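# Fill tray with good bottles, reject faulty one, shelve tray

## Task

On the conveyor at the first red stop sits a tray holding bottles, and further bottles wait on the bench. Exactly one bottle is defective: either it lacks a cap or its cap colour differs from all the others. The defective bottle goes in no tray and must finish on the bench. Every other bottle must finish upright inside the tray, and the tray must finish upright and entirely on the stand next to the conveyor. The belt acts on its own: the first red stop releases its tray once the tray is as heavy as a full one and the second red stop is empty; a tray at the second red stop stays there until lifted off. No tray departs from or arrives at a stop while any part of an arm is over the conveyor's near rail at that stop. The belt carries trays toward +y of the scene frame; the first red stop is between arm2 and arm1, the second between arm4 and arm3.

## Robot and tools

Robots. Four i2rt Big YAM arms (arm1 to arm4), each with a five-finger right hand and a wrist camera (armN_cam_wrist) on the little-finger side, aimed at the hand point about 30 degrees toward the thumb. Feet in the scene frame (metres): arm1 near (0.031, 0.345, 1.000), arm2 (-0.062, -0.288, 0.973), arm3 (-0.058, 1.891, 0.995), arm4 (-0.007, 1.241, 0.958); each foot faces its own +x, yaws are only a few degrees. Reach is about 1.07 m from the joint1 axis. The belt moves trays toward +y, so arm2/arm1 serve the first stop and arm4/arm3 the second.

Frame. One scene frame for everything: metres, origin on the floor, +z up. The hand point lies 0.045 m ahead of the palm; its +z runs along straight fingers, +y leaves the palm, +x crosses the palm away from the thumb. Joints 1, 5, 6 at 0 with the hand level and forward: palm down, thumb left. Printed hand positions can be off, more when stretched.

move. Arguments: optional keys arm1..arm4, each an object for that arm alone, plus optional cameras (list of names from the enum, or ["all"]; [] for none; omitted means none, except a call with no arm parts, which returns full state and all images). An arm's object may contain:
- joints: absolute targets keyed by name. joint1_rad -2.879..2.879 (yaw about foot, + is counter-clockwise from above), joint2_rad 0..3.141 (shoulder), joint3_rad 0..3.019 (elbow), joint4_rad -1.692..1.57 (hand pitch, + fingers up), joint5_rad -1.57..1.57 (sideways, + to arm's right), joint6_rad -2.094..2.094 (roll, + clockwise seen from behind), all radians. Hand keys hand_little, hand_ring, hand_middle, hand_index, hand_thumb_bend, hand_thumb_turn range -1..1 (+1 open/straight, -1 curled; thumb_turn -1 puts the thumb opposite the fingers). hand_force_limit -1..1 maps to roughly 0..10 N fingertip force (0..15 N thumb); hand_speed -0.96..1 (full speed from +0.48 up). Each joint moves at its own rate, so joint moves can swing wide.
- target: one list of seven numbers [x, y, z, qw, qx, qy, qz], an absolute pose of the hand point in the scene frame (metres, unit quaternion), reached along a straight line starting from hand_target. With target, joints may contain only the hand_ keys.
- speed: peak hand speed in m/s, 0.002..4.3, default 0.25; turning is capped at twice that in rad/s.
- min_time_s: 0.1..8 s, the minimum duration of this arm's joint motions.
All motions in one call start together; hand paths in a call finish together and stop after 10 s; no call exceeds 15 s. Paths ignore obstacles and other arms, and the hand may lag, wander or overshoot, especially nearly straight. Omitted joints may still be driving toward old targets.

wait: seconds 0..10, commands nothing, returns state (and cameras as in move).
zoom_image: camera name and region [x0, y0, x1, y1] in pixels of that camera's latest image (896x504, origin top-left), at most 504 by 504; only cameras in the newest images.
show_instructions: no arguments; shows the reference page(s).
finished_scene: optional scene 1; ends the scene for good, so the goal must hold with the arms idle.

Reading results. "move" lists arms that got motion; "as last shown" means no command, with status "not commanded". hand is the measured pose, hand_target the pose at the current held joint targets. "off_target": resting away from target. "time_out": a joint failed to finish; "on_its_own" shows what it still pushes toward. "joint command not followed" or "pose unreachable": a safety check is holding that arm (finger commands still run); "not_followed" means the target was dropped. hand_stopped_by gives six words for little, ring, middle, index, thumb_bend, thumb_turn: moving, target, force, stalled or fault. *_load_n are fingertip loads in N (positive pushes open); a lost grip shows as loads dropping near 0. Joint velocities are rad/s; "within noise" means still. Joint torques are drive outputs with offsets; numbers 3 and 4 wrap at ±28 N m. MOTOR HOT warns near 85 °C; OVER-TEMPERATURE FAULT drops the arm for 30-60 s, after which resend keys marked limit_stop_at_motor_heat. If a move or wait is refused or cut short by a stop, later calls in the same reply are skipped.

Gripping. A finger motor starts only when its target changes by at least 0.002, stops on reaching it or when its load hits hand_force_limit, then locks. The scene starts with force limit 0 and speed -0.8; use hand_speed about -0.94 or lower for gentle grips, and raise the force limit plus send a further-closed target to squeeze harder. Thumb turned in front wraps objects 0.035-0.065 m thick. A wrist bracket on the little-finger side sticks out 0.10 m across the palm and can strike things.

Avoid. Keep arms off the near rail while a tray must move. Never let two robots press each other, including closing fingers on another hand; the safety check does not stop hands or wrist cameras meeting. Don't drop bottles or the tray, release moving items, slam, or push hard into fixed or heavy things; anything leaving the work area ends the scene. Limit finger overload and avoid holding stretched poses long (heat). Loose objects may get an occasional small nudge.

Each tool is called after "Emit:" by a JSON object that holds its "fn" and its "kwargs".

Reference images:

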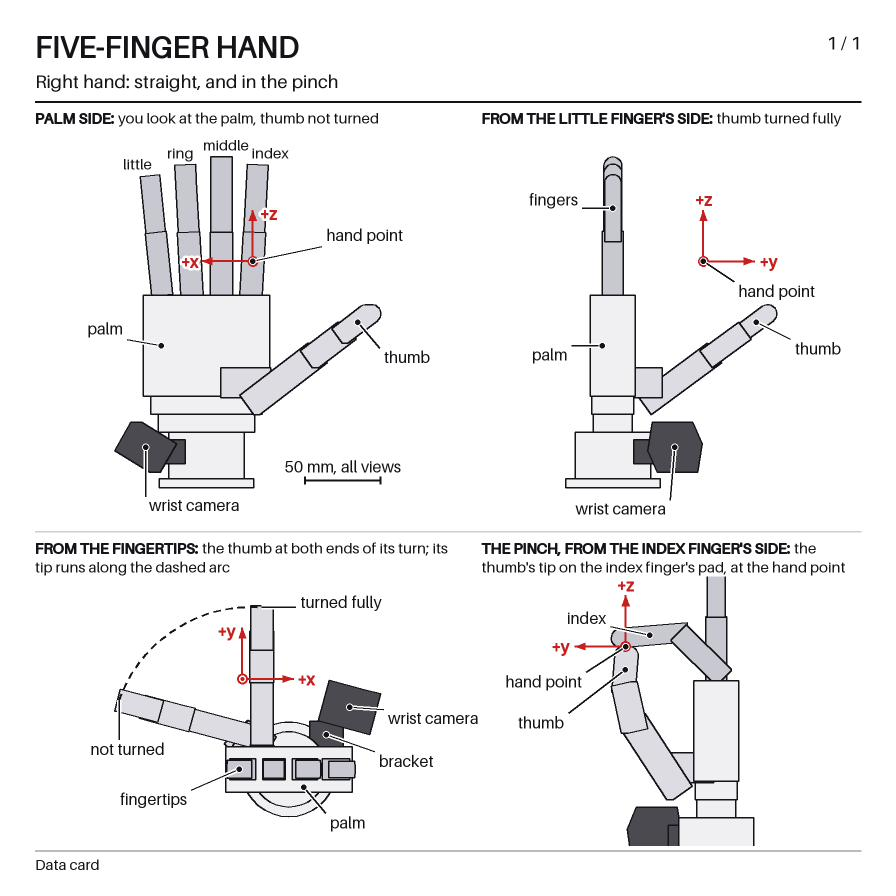

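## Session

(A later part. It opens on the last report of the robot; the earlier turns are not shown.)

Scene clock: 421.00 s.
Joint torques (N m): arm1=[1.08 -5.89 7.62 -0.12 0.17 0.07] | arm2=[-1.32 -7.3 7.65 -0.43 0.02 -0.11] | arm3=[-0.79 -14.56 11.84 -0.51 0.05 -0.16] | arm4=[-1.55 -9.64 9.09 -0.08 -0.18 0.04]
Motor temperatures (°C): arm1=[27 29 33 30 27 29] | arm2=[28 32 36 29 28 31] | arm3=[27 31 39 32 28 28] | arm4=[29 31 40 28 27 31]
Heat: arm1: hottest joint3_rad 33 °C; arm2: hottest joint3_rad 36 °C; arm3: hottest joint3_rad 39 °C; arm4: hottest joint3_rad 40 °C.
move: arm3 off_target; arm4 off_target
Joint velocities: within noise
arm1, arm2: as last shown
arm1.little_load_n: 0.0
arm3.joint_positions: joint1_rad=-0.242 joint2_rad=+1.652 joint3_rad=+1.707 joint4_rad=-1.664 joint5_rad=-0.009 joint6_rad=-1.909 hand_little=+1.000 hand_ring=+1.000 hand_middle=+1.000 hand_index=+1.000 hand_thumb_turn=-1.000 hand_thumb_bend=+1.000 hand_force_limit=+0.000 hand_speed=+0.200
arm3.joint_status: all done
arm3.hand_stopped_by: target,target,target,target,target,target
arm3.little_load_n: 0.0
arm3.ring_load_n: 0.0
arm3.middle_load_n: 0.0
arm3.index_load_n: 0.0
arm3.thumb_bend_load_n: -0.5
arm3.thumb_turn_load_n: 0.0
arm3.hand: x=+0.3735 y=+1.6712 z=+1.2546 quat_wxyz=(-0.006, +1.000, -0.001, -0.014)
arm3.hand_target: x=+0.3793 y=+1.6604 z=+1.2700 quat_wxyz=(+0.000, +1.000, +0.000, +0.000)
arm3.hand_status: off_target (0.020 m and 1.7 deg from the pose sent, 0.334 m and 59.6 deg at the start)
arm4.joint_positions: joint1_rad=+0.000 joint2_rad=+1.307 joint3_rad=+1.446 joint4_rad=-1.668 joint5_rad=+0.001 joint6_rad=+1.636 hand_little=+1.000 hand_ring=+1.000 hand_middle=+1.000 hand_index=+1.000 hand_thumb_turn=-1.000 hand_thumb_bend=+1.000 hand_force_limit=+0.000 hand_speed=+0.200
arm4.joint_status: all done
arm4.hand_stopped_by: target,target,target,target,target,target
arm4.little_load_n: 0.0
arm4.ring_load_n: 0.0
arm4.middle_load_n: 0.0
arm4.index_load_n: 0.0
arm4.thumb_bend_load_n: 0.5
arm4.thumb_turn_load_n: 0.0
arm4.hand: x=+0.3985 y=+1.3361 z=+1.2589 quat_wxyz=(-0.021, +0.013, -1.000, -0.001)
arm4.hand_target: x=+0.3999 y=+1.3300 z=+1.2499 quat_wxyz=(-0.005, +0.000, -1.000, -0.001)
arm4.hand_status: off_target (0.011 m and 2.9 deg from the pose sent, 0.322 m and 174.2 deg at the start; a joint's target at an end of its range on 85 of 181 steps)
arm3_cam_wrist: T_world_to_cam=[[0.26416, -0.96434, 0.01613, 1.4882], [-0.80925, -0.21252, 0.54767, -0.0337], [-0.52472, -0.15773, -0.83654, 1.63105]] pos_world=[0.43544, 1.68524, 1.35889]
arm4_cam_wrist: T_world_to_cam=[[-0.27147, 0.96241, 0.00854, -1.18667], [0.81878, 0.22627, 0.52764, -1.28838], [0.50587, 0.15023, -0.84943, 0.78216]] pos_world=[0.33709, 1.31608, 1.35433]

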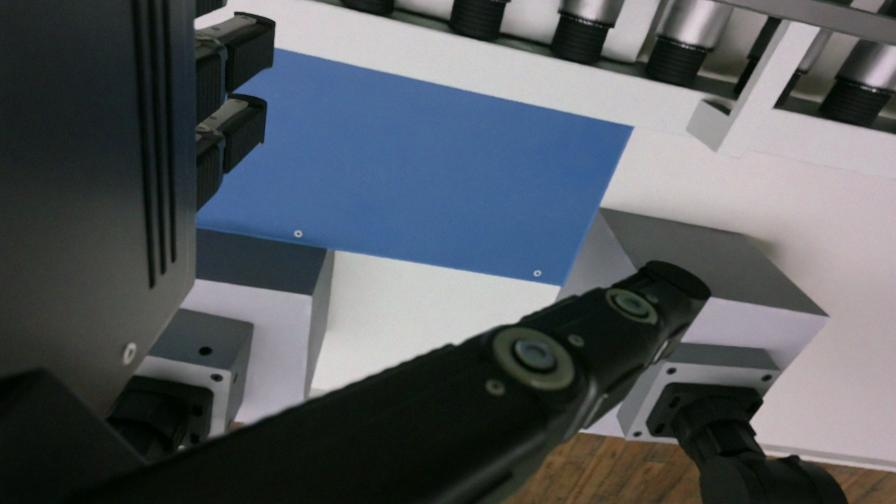

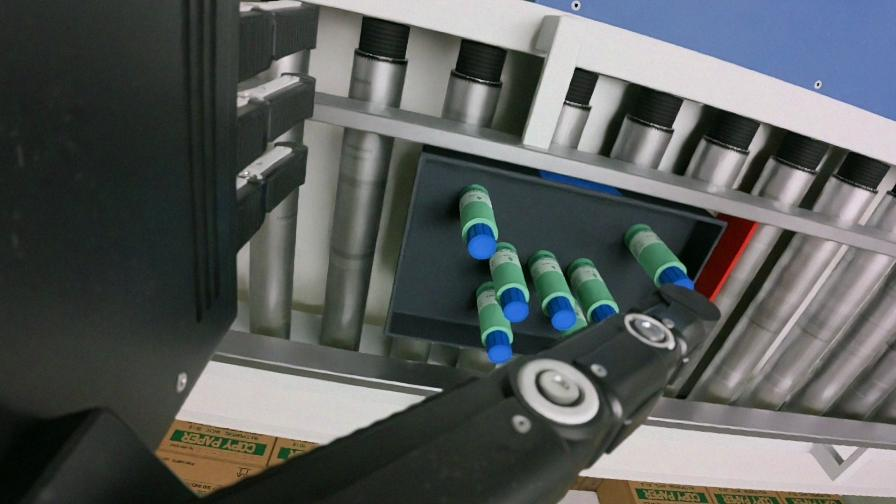

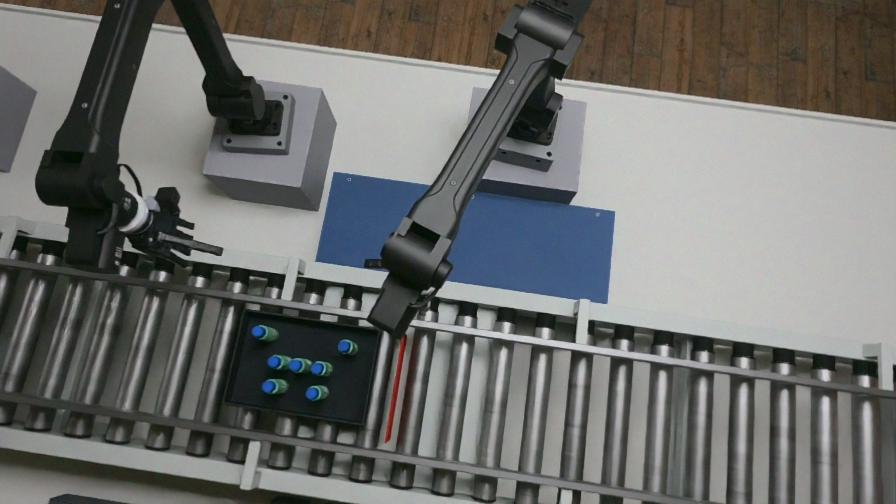

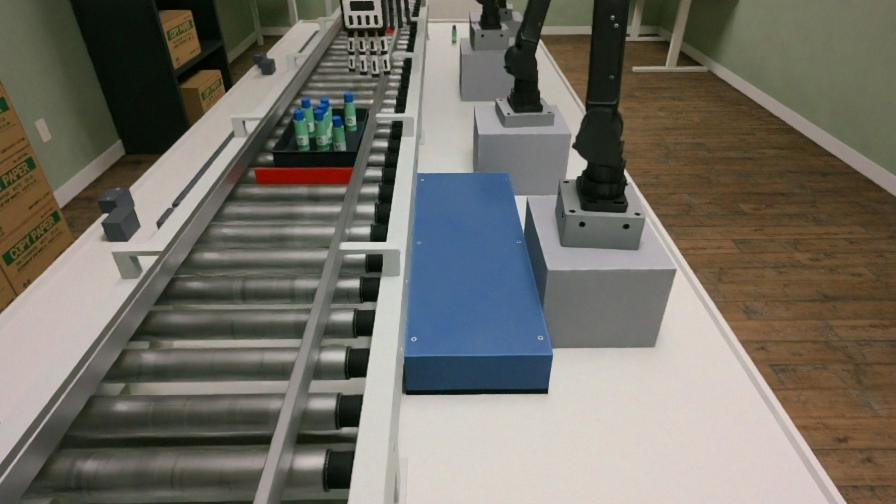

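Emit:
{"fn": "zoom_image", "kwargs": {"camera": "arm4_cam_wrist", "region": [300, 120, 460, 380]}}

Emit:
{"fn": "zoom_image", "kwargs": {"camera": "arm4_cam_wrist", "region": [600, 180, 860, 420]}}

Scaled by 1.938.

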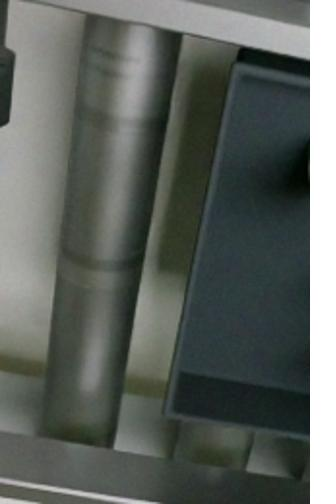

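Scaled by 1.938.

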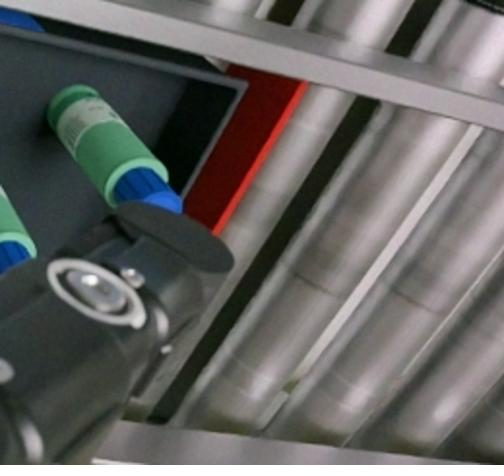

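Emit:
{"fn": "move", "kwargs": {"arm4": {"target": [0.573, 1.322, 1.10, 0, 0, 0.9659, -0.2588], "speed": 0.25, "joints": {"hand_speed": 0.2, "hand_little": -0.15, "hand_ring": -0.15, "hand_middle": -0.15, "hand_index": -0.15, "hand_thumb_bend": 0.8}}, "arm3": {"joints": {"hand_little": -0.15, "hand_ring": -0.15, "hand_middle": -0.15, "hand_index": -0.15, "hand_thumb_bend": 0.8}}, "cameras": ["arm3_cam_wrist", "arm4_cam_wrist", "cam_stand", "cam_stand_end", "cam_stand_across"]}}

Scene clock: 476.10 s.
Joint torques (N m): arm1=[0.5 -5.3 7.64 -0.1 0.15 0.1] | arm2=[-1.44 -7 7.62 -0.47 0.02 -0.11] | arm3=[-0.62 -14.56 11.85 -0.49 0.04 -0.15] | arm4=[0.67 -19.37 11.96 -0.34 0.41 0.04]
Motor temperatures (°C): arm1=[27 28 33 30 27 29] | arm2=[28 32 36 29 28 31] | arm3=[27 35 46 31 28 28] | arm4=[29 32 41 28 27 31]
Heat: arm1: hottest joint3_rad 33 °C; arm2: hottest joint3_rad 36 °C; arm3: hottest joint3_rad 46 °C; arm4: hottest joint3_rad 41 °C.
move: arm3 done; arm4 off_target
Joint velocities: within noise
arm1, arm2: as last shown
arm3.joint_positions: joint1_rad=-0.242 joint2_rad=+1.652 joint3_rad=+1.707 joint4_rad=-1.664 joint5_rad=-0.008 joint6_rad=-1.909 hand_little=-0.150 hand_ring=-0.150 hand_middle=-0.150 hand_index=-0.150 hand_thumb_turn=-1.000 hand_thumb_bend=+0.800 hand_force_limit=+0.000 hand_speed=+0.200
arm3.joint_status: all done
arm3.hand_stopped_by: target,target,target,target,target,target
arm3.little_load_n: 0.0
arm3.ring_load_n: 0.0
arm3.middle_load_n: 0.0
arm3.index_load_n: 0.0
arm3.thumb_bend_load_n: 0.0
arm3.thumb_turn_load_n: 0.0
arm3.hand: x=+0.3734 y=+1.6708 z=+1.2546 quat_wxyz=(-0.006, +1.000, -0.001, -0.014)
arm3.hand_target: x=+0.3793 y=+1.6603 z=+1.2700 quat_wxyz=(+0.001, +1.000, +0.000, +0.000)
arm3.hand_status: not commanded
arm4.joint_positions: joint1_rad=+0.121 joint2_rad=+1.844 joint3_rad=+1.667 joint4_rad=-1.531 joint5_rad=+0.506 joint6_rad=+1.819 hand_little=-0.150 hand_ring=-0.150 hand_middle=-0.150 hand_index=-0.150 hand_thumb_turn=-1.000 hand_thumb_bend=+0.800 hand_force_limit=+0.000 hand_speed=+0.200
arm4.joint_status: all done
arm4.hand_stopped_by: target,target,target,target,target,target
arm4.little_load_n: 0.0
arm4.ring_load_n: 0.0
arm4.middle_load_n: 0.0
arm4.index_load_n: 0.0
arm4.thumb_bend_load_n: 0.0
arm4.thumb_turn_load_n: 0.0
arm4.hand: x=+0.5634 y=+1.3134 z=+1.0966 quat_wxyz=(+0.007, +0.000, -0.966, +0.258)
arm4.hand_target: x=+0.5726 y=+1.3220 z=+1.0999 quat_wxyz=(+0.000, +0.000, -0.966, +0.259)
arm4.hand_status: off_target (0.013 m and 0.8 deg from the pose sent, 0.236 m and 30.2 deg at the start)
pictures: arm3_cam_wrist, arm4_cam_wrist, cam_stand, cam_stand_across, cam_stand_end
arm3_cam_wrist: T_world_to_cam=[[0.26453, -0.96423, 0.01678, 1.48681], [-0.80904, -0.21242, 0.54802, -0.03455], [-0.52485, -0.15854, -0.8363, 1.63207]] pos_world=[0.43534, 1.68504, 1.35889]
arm4_cam_wrist: T_world_to_cam=[[-0.24873, 0.84941, -0.46544, -0.46335], [0.85143, 0.42083, 0.31299, -1.3713], [0.46173, -0.31844, -0.82789, 1.18108]] pos_world=[0.50697, 1.34677, 1.19135]

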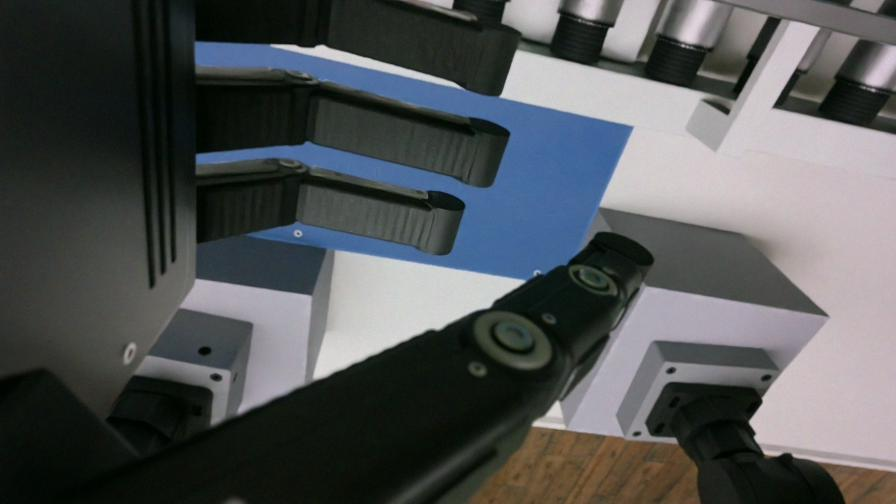

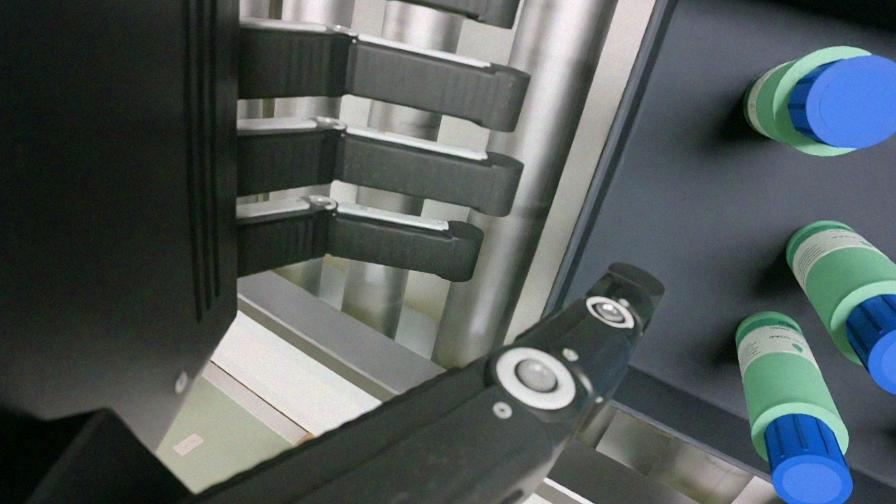

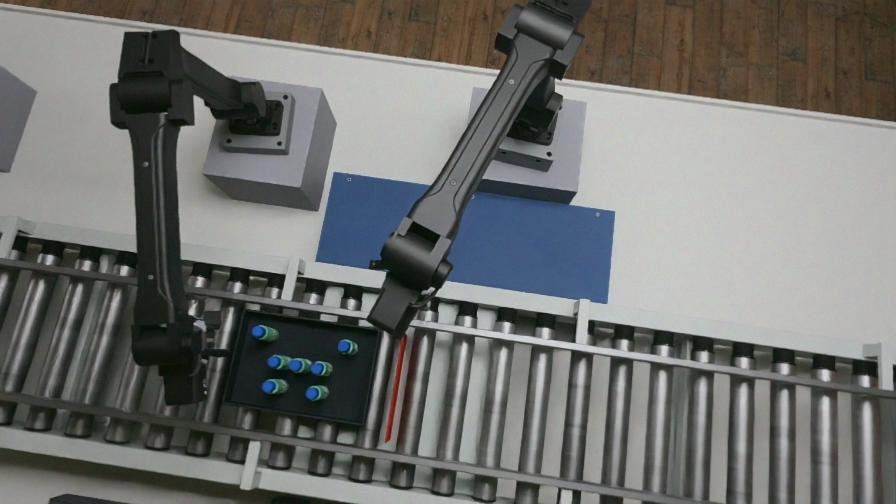

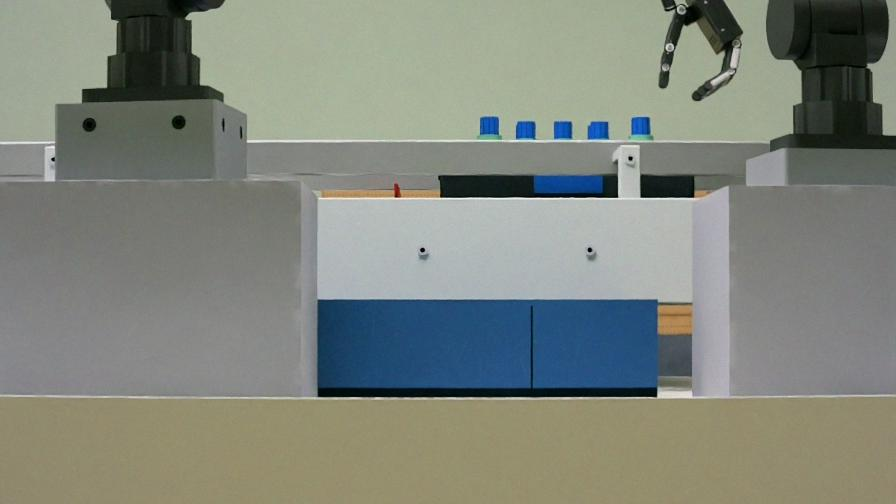

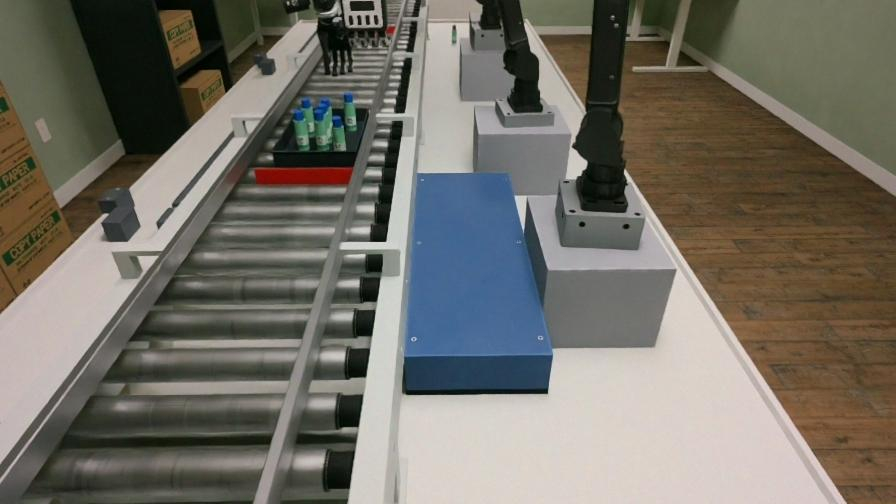

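Emit:
{"fn": "zoom_image", "kwargs": {"camera": "cam_stand_across", "region": [600, 0, 800, 210]}}

Emit:
{"fn": "zoom_image", "kwargs": {"camera": "arm4_cam_wrist", "region": [400, 0, 800, 420]}}

Scaled by 2.400.

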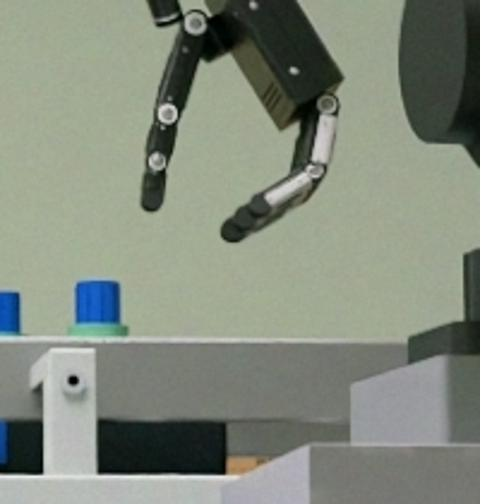

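Scaled by 1.200.

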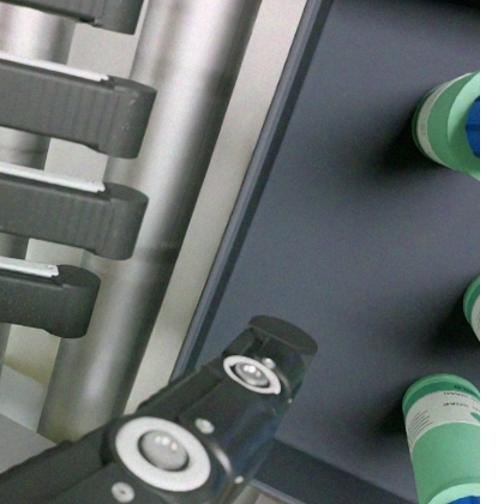

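Emit:
{"fn": "move", "kwargs": {"arm4": {"target": [0.578, 1.322, 0.995, 0, 0, 0.9659, -0.2588], "speed": 0.12}, "arm3": {"target": [0.545, 1.66, 1.10, -0.2588, 0.9659, 0, 0], "speed": 0.2}, "cameras": ["arm3_cam_wrist", "arm4_cam_wrist", "cam_stand", "cam_stand_across"]}}

Emit:
{"fn": "zoom_image", "kwargs": {"camera": "cam_stand_across", "region": [600, 20, 800, 210]}}

Emit:
{"fn": "zoom_image", "kwargs": {"camera": "cam_stand_across", "region": [340, 20, 540, 210]}}

Scene clock: 494.03 s.
Joint torques (N m): arm1=[1.03 -5.6 7.72 -0.01 0.17 0.05] | arm2=[-1.2 -7.12 7.68 -0.46 0.01 -0.11] | arm3=[-0.67 -23.47 11.37 -0.73 -0.53 -0.16] | arm4=[0.5 -19.31 8.36 0.32 0.41 0.03]
Motor temperatures (°C): arm1=[27 28 33 30 27 29] | arm2=[28 32 36 29 28 31] | arm3=[27 36 47 31 28 28] | arm4=[29 34 40 28 28 31]
Heat: arm1: hottest joint3_rad 33 °C; arm2: hottest joint3_rad 36 °C; arm3: hottest joint3_rad 47 °C; arm4: hottest joint3_rad 40 °C.
move: arm3 off_target; arm4 off_target
Joint velocities: within noise
arm1, arm2: as last shown
arm3.joint_positions: joint1_rad=-0.300 joint2_rad=+2.239 joint3_rad=+2.158 joint4_rad=-1.685 joint5_rad=-0.477 joint6_rad=-1.994 hand_little=-0.150 hand_ring=-0.150 hand_middle=-0.150 hand_index=-0.150 hand_thumb_turn=-1.000 hand_thumb_bend=+0.800 hand_force_limit=+0.000 hand_speed=+0.200
arm3.joint_status: not commanded
arm3.hand_stopped_by: target,target,target,target,target,target
arm3.little_load_n: 0.0
arm3.ring_load_n: 0.0
arm3.middle_load_n: 0.0
arm3.index_load_n: 0.0
arm3.thumb_bend_load_n: 0.0
arm3.thumb_turn_load_n: 0.0
arm3.hand: x=+0.5366 y=+1.6729 z=+1.0833 quat_wxyz=(-0.249, +0.969, -0.010, +0.009)
arm3.hand_target: x=+0.5438 y=+1.6605 z=+1.0997 quat_wxyz=(-0.243, +0.970, -0.005, +0.030)
arm3.hand_status: off_target (0.023 m and 2.0 deg from the pose sent, 0.231 m and 29.4 deg at the start; a joint's target at an end of its range on 38 of 67 steps)
arm4.joint_positions: joint1_rad=+0.121 joint2_rad=+1.924 joint3_rad=+1.556 joint4_rad=-1.307 joint5_rad=+0.507 joint6_rad=+1.819 hand_little=-0.150 hand_ring=-0.150 hand_middle=-0.150 hand_index=-0.150 hand_thumb_turn=-1.000 hand_thumb_bend=+0.800 hand_force_limit=+0.000 hand_speed=+0.200
arm4.joint_status: not commanded
arm4.hand_stopped_by: target,target,target,target,target,target
arm4.little_load_n: 0.0
arm4.ring_load_n: 0.0
arm4.middle_load_n: 0.0
arm4.index_load_n: 0.0
arm4.thumb_bend_load_n: 0.0
arm4.thumb_turn_load_n: 0.0
arm4.hand: x=+0.5796 y=+1.3167 z=+1.0125 quat_wxyz=(-0.009, -0.004, -0.967, +0.255)
arm4.hand_target: x=+0.5776 y=+1.3219 z=+0.9953 quat_wxyz=(+0.000, +0.000, -0.966, +0.259)
arm4.hand_status: off_target (0.018 m and 1.2 deg from the pose sent, 0.103 m and 0.8 deg at the start)
arm3_cam_wrist: T_world_to_cam=[[0.24989, -0.86766, -0.42979, 1.77862], [-0.8391, -0.41555, 0.35105, 0.76109], [-0.48319, 0.27292, -0.83189, 0.82584]] pos_world=[0.59322, 1.63412, 1.18427]
arm4_cam_wrist: T_world_to_cam=[[-0.23379, 0.8523, -0.46789, -0.51125], [0.8408, 0.41888, 0.34291, -1.3817], [0.48826, -0.31324, -0.81455, 1.06931]] pos_world=[0.52012, 1.34946, 1.1056]

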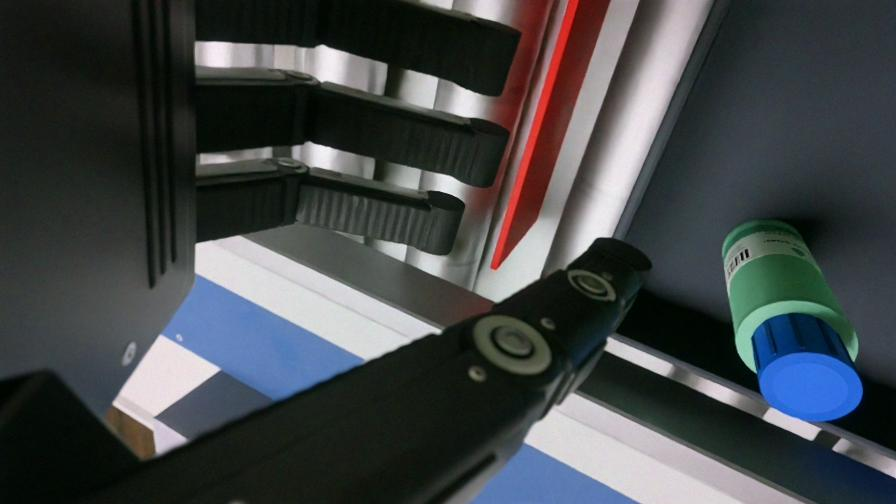

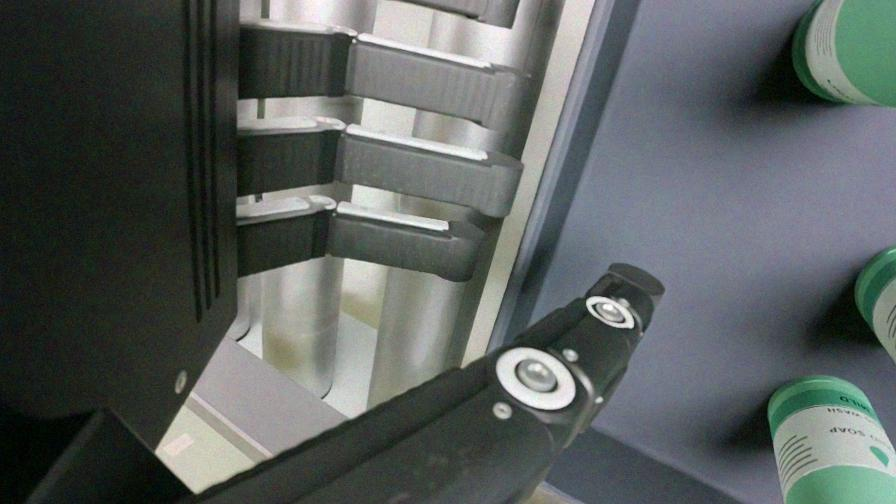

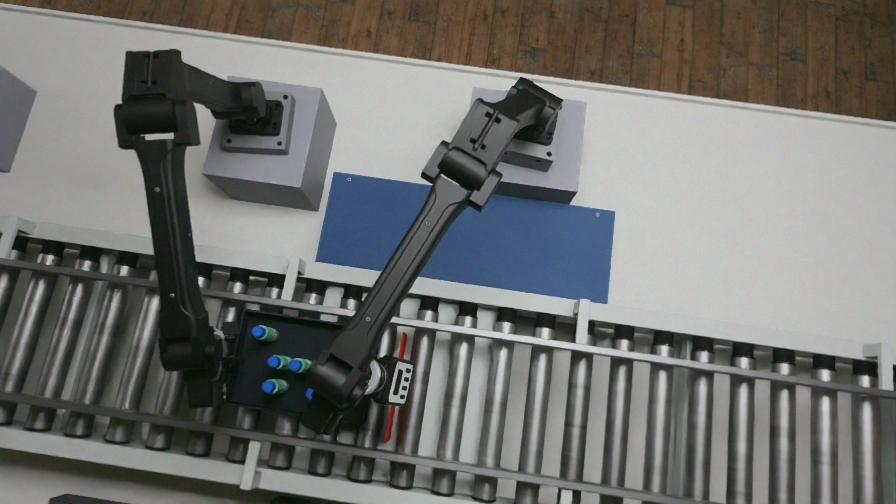

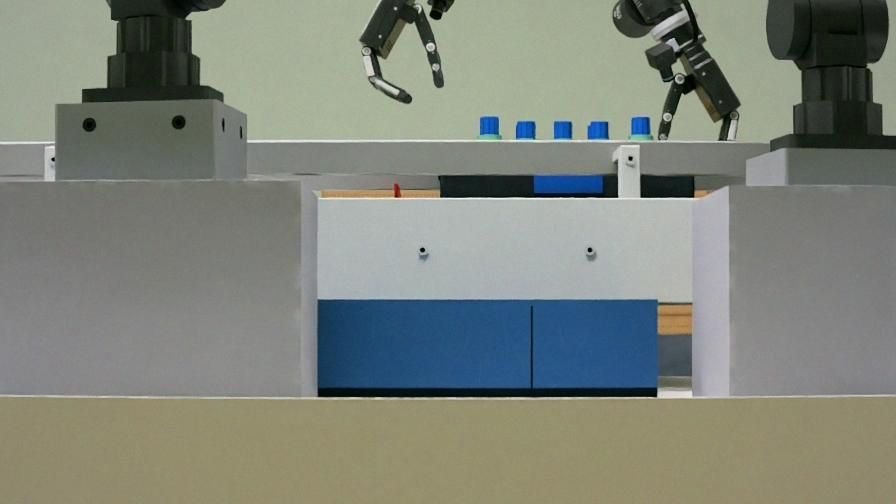

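Scaled by 2.520.

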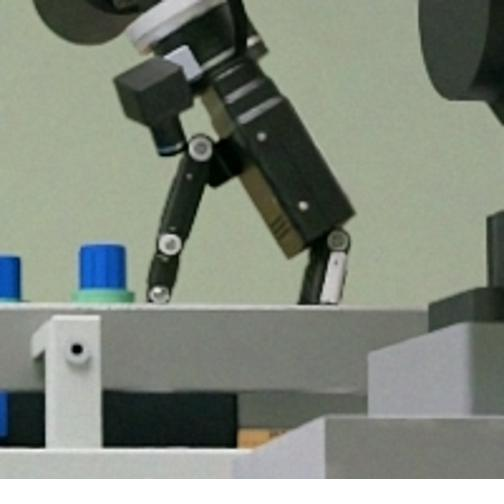

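Scaled by 2.520.

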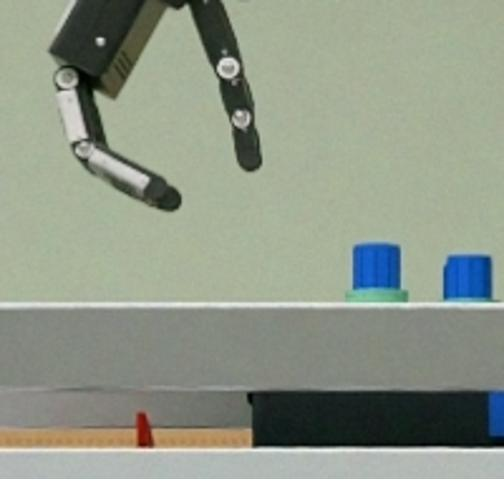

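Emit:
{"fn": "move", "kwargs": {"arm4": {"target": [0.570, 1.322, 0.972, 0, 0, 0.9659, -0.2588], "speed": 0.08}, "cameras": ["arm4_cam_wrist", "cam_stand", "cam_stand_across"]}}

Emit:
{"fn": "zoom_image", "kwargs": {"camera": "cam_stand_across", "region": [600, 40, 800, 230]}}

Emit:
{"fn": "zoom_image", "kwargs": {"camera": "arm4_cam_wrist", "region": [400, 0, 700, 400]}}

Scene clock: 502.63 s.
Joint torques (N m): arm1=[0.56 -6.07 7.64 -0.23 0.11 0.1] | arm2=[-1.26 -7.06 7.65 -0.49 0.02 -0.11] | arm3=[-0.62 -23.53 11.4 -0.75 -0.53 -0.16] | arm4=[0.79 -18.84 7.99 0.34 0.39 0.04]
Motor temperatures (°C): arm1=[27 28 33 30 27 29] | arm2=[28 32 36 29 28 31] | arm3=[27 36 47 31 28 28] | arm4=[29 35 40 28 28 31]
Heat: arm1: hottest joint3_rad 33 °C; arm2: hottest joint3_rad 36 °C; arm3: hottest joint3_rad 47 °C; arm4: hottest joint3_rad 40 °C.
move: arm4 off_target
Joint velocities: within noise
arm1, arm2, arm3: as last shown
arm1.thumb_bend_load_n: -0.5
arm3.index_load_n: 0.5
arm4.joint_positions: joint1_rad=+0.121 joint2_rad=+1.927 joint3_rad=+1.502 joint4_rad=-1.247 joint5_rad=+0.507 joint6_rad=+1.820 hand_little=-0.150 hand_ring=-0.150 hand_middle=-0.150 hand_index=-0.150 hand_thumb_turn=-1.000 hand_thumb_bend=+0.800 hand_force_limit=+0.000 hand_speed=+0.200
arm4.joint_status: not commanded
arm4.hand_stopped_by: target,target,target,target,target,target
arm4.little_load_n: 0.0
arm4.ring_load_n: 0.0
arm4.middle_load_n: 0.0
arm4.index_load_n: 0.0
arm4.thumb_bend_load_n: 0.0
arm4.thumb_turn_load_n: 0.0
arm4.hand: x=+0.5733 y=+1.3153 z=+0.9916 quat_wxyz=(-0.010, -0.005, -0.967, +0.255)
arm4.hand_target: x=+0.5693 y=+1.3218 z=+0.9723 quat_wxyz=(+0.000, +0.000, -0.966, +0.259)
arm4.hand_status: off_target (0.021 m and 1.4 deg from the pose sent, 0.042 m and 1.2 deg at the start)
arm4_cam_wrist: T_world_to_cam=[[-0.23108, 0.85286, -0.46823, -0.52327], [0.8402, 0.41759, 0.34597, -1.36963], [0.49058, -0.31345, -0.81306, 1.05226]] pos_world=[0.51361, 1.34806, 1.08439]

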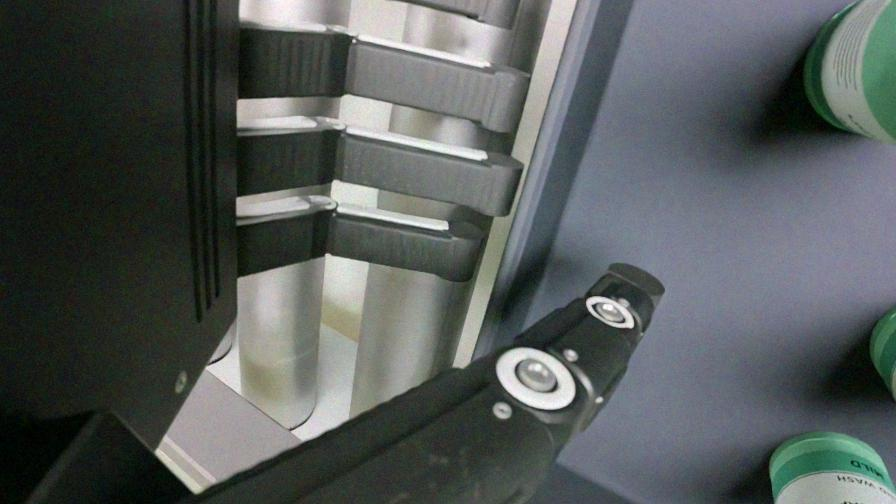

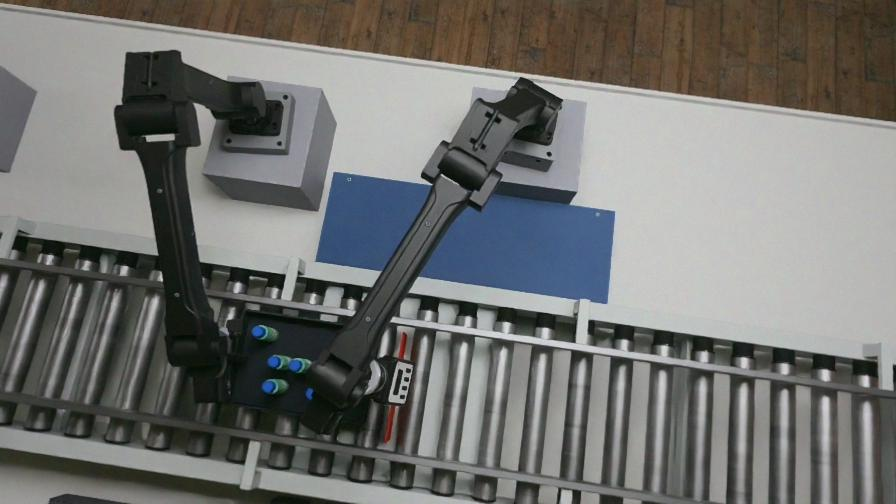

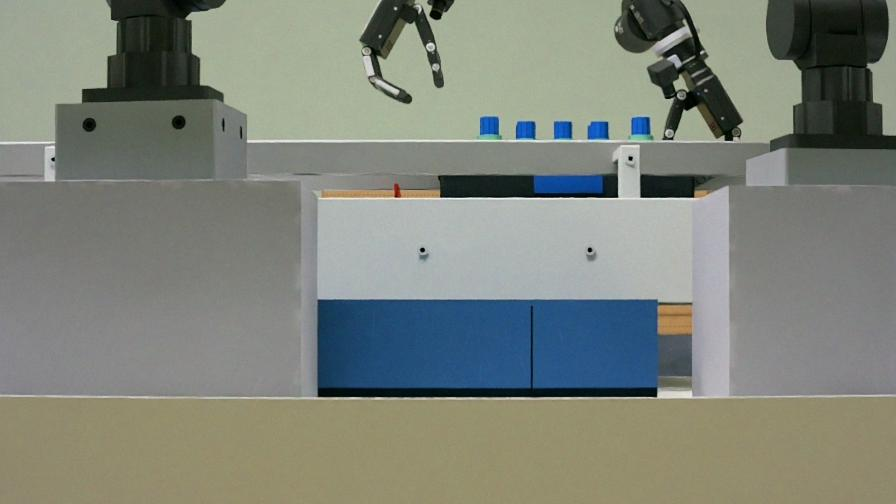

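Scaled by 2.520.

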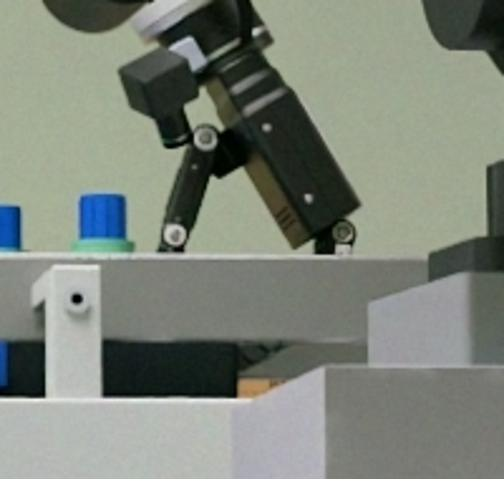

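Scaled by 1.260.

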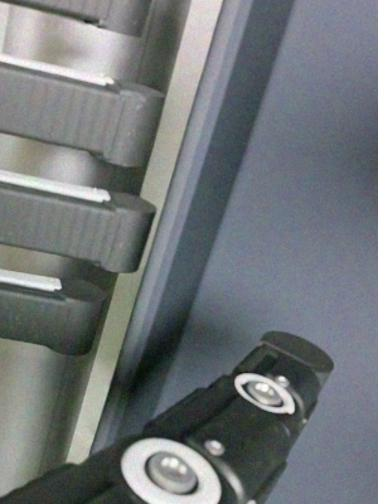

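Emit:
{"fn": "move", "kwargs": {"arm4": {"target": [0.567, 1.323, 0.952, 0, 0, 0.9659, -0.2588], "speed": 0.06}, "cameras": ["arm4_cam_wrist", "cam_stand_across"]}}

Emit:
{"fn": "zoom_image", "kwargs": {"camera": "cam_stand_across", "region": [600, 90, 780, 230]}}

Emit:
{"fn": "zoom_image", "kwargs": {"camera": "arm4_cam_wrist", "region": [400, 0, 700, 400]}}

Scene clock: 506.73 s.
Joint torques (N m): arm1=[1.38 -5.48 7.65 -0.12 0.1 0.1] | arm2=[-1.26 -7.24 7.65 -0.46 0.03 -0.11] | arm3=[-0.56 -23.53 11.4 -0.72 -0.53 -0.16] | arm4=[0.91 -19.02 7.87 0.31 0.37 0.05]
Motor temperatures (°C): arm1=[27 28 33 30 27 29] | arm2=[28 32 36 29 28 31] | arm3=[27 36 47 31 28 28] | arm4=[29 35 40 28 28 31]
Heat: arm1: hottest joint3_rad 33 °C; arm2: hottest joint3_rad 36 °C; arm3: hottest joint3_rad 47 °C; arm4: hottest joint3_rad 40 °C.
move: arm4 off_target
Joint velocities: within noise
arm1, arm2, arm3: as last shown
arm1.thumb_bend_load_n: 0.0
arm3.index_load_n: 0.0
arm4.joint_positions: joint1_rad=+0.123 joint2_rad=+1.947 joint3_rad=+1.472 joint4_rad=-1.201 joint5_rad=+0.507 joint6_rad=+1.824 hand_little=-0.150 hand_ring=-0.150 hand_middle=-0.150 hand_index=-0.150 hand_thumb_turn=-1.000 hand_thumb_bend=+0.800 hand_force_limit=+0.000 hand_speed=+0.200
arm4.joint_status: not commanded
arm4.hand_stopped_by: target,target,target,target,target,target
arm4.little_load_n: 0.0
arm4.ring_load_n: 0.0
arm4.middle_load_n: 0.0
arm4.index_load_n: 0.0
arm4.thumb_bend_load_n: 0.0
arm4.thumb_turn_load_n: 0.0
arm4.hand: x=+0.5705 y=+1.3155 z=+0.9703 quat_wxyz=(-0.009, -0.005, -0.967, +0.255)
arm4.hand_target: x=+0.5664 y=+1.3228 z=+0.9524 quat_wxyz=(+0.000, +0.000, -0.966, +0.259)
arm4.hand_status: off_target (0.020 m and 1.2 deg from the pose sent, 0.041 m and 1.4 deg at the start)
arm4_cam_wrist: T_world_to_cam=[[-0.231, 0.85279, -0.46839, -0.53379], [0.84166, 0.41666, 0.34352, -1.35717], [0.48811, -0.31487, -0.81401, 1.04066]] pos_world=[0.51101, 1.34836, 1.0633]

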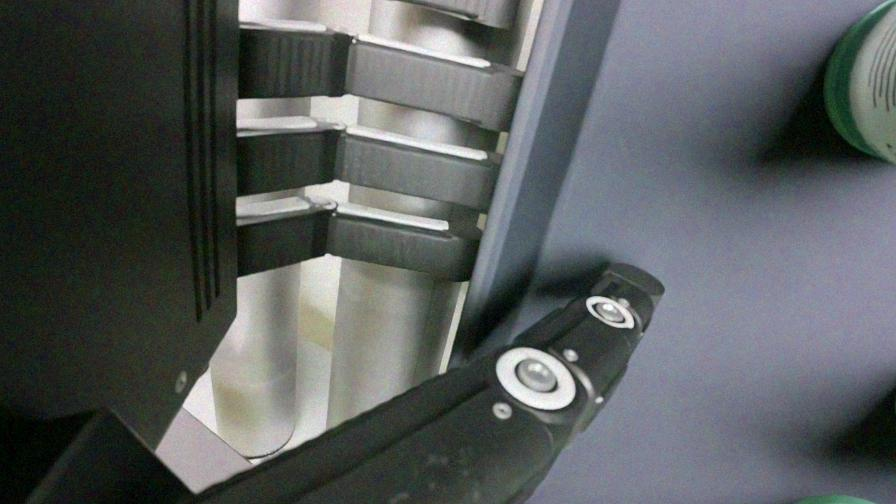

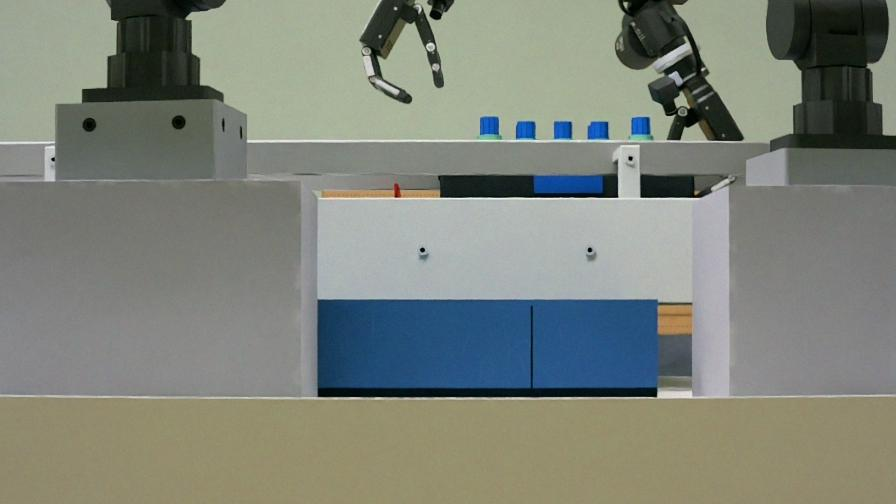

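Scaled by 2.800.

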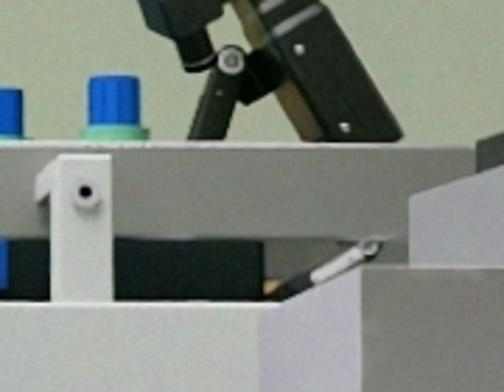

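Scaled by 1.260.

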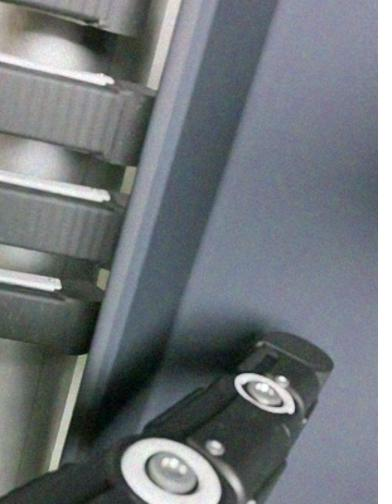

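Emit:
{"fn": "move", "kwargs": {"arm4": {"joints": {"hand_speed": -0.8, "hand_force_limit": -0.5, "hand_thumb_bend": -0.1}}, "cameras": ["arm4_cam_wrist", "cam_stand_across"]}}

Emit:
{"fn": "zoom_image", "kwargs": {"camera": "arm4_cam_wrist", "region": [400, 0, 700, 400]}}

Emit:
{"fn": "zoom_image", "kwargs": {"camera": "cam_stand_across", "region": [600, 90, 780, 230]}}

Scene clock: 518.50 s.
Joint torques (N m): arm1=[0.85 -5.89 7.72 -0.31 0.12 0.12] | arm2=[-1.26 -7.24 7.65 -0.46 0.02 -0.11] | arm3=[-0.62 -23.59 11.43 -0.75 -0.53 -0.16] | arm4=[0.15 -19.08 7.9 0.25 0.52 0.05]
Motor temperatures (°C): arm1=[27 28 33 30 27 29] | arm2=[28 32 36 29 28 31] | arm3=[27 36 47 31 28 28] | arm4=[29 35 39 28 28 31]
Heat: arm1: hottest joint3_rad 33 °C; arm2: hottest joint3_rad 36 °C; arm3: hottest joint3_rad 47 °C; arm4: hottest joint3_rad 39 °C.
move: arm4 off_target
Joint velocities: within noise
arm1, arm2, arm3: as last shown
arm4.joint_positions: joint1_rad=+0.132 joint2_rad=+1.948 joint3_rad=+1.472 joint4_rad=-1.199 joint5_rad=+0.503 joint6_rad=+1.824 hand_little=-0.150 hand_ring=-0.150 hand_middle=-0.150 hand_index=-0.150 hand_thumb_turn=-1.000 hand_thumb_bend=+0.261 hand_force_limit=-0.500 hand_speed=-0.800
arm4.joint_status: hand_thumb_bend off_target (ended at +0.261, target -0.100); the others done
arm4.hand_stopped_by: target,target,target,target,force,target
arm4.little_load_n: 0.0
arm4.ring_load_n: 0.0
arm4.middle_load_n: 1.5
arm4.index_load_n: -0.5
arm4.thumb_bend_load_n: 5.0
arm4.thumb_turn_load_n: 0.0
arm4.hand: x=+0.5701 y=+1.3218 z=+0.9699 quat_wxyz=(-0.010, -0.001, -0.967, +0.253)
arm4.hand_target: x=+0.5664 y=+1.3228 z=+0.9524 quat_wxyz=(+0.000, +0.000, -0.966, +0.259)
arm4.hand_status: not commanded
arm4_cam_wrist: T_world_to_cam=[[-0.23844, 0.85254, -0.46511, -0.53813], [0.83759, 0.42292, 0.3458, -1.36751], [0.49151, -0.30712, -0.81492, 1.03125]] pos_world=[0.51022, 1.35384, 1.06299]

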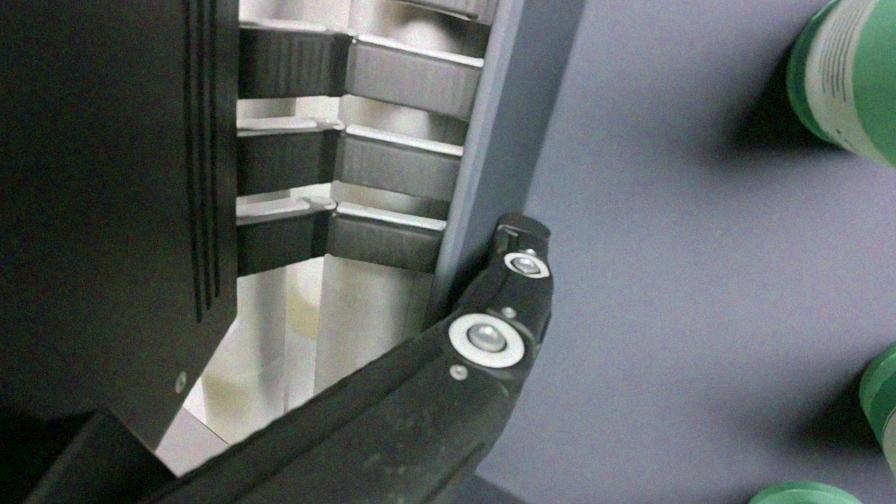

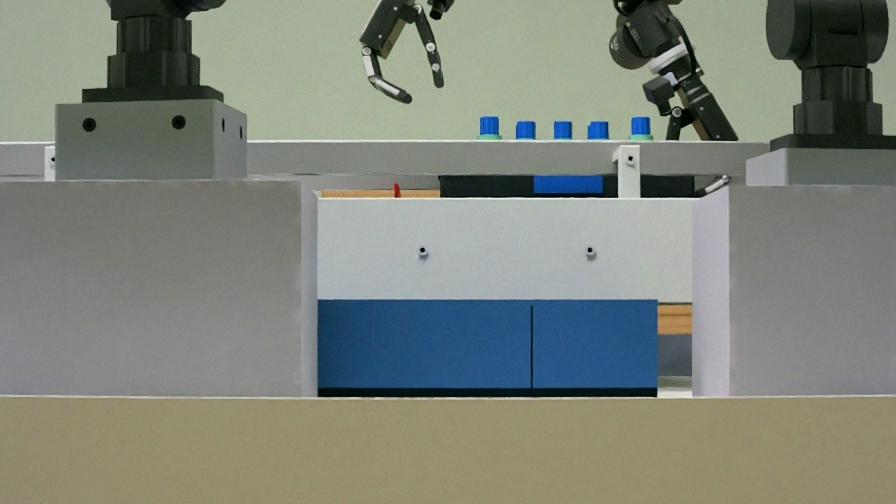

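Scaled by 1.260.

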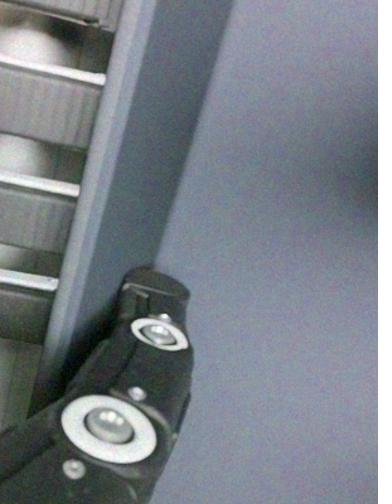

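Scaled by 2.800.

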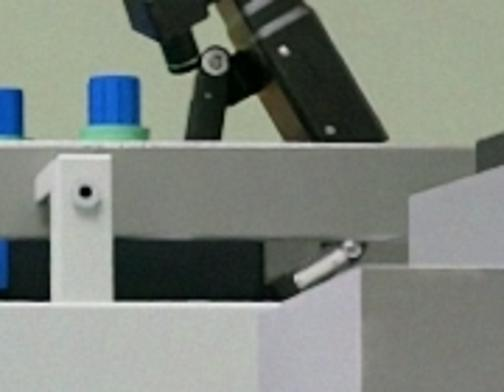

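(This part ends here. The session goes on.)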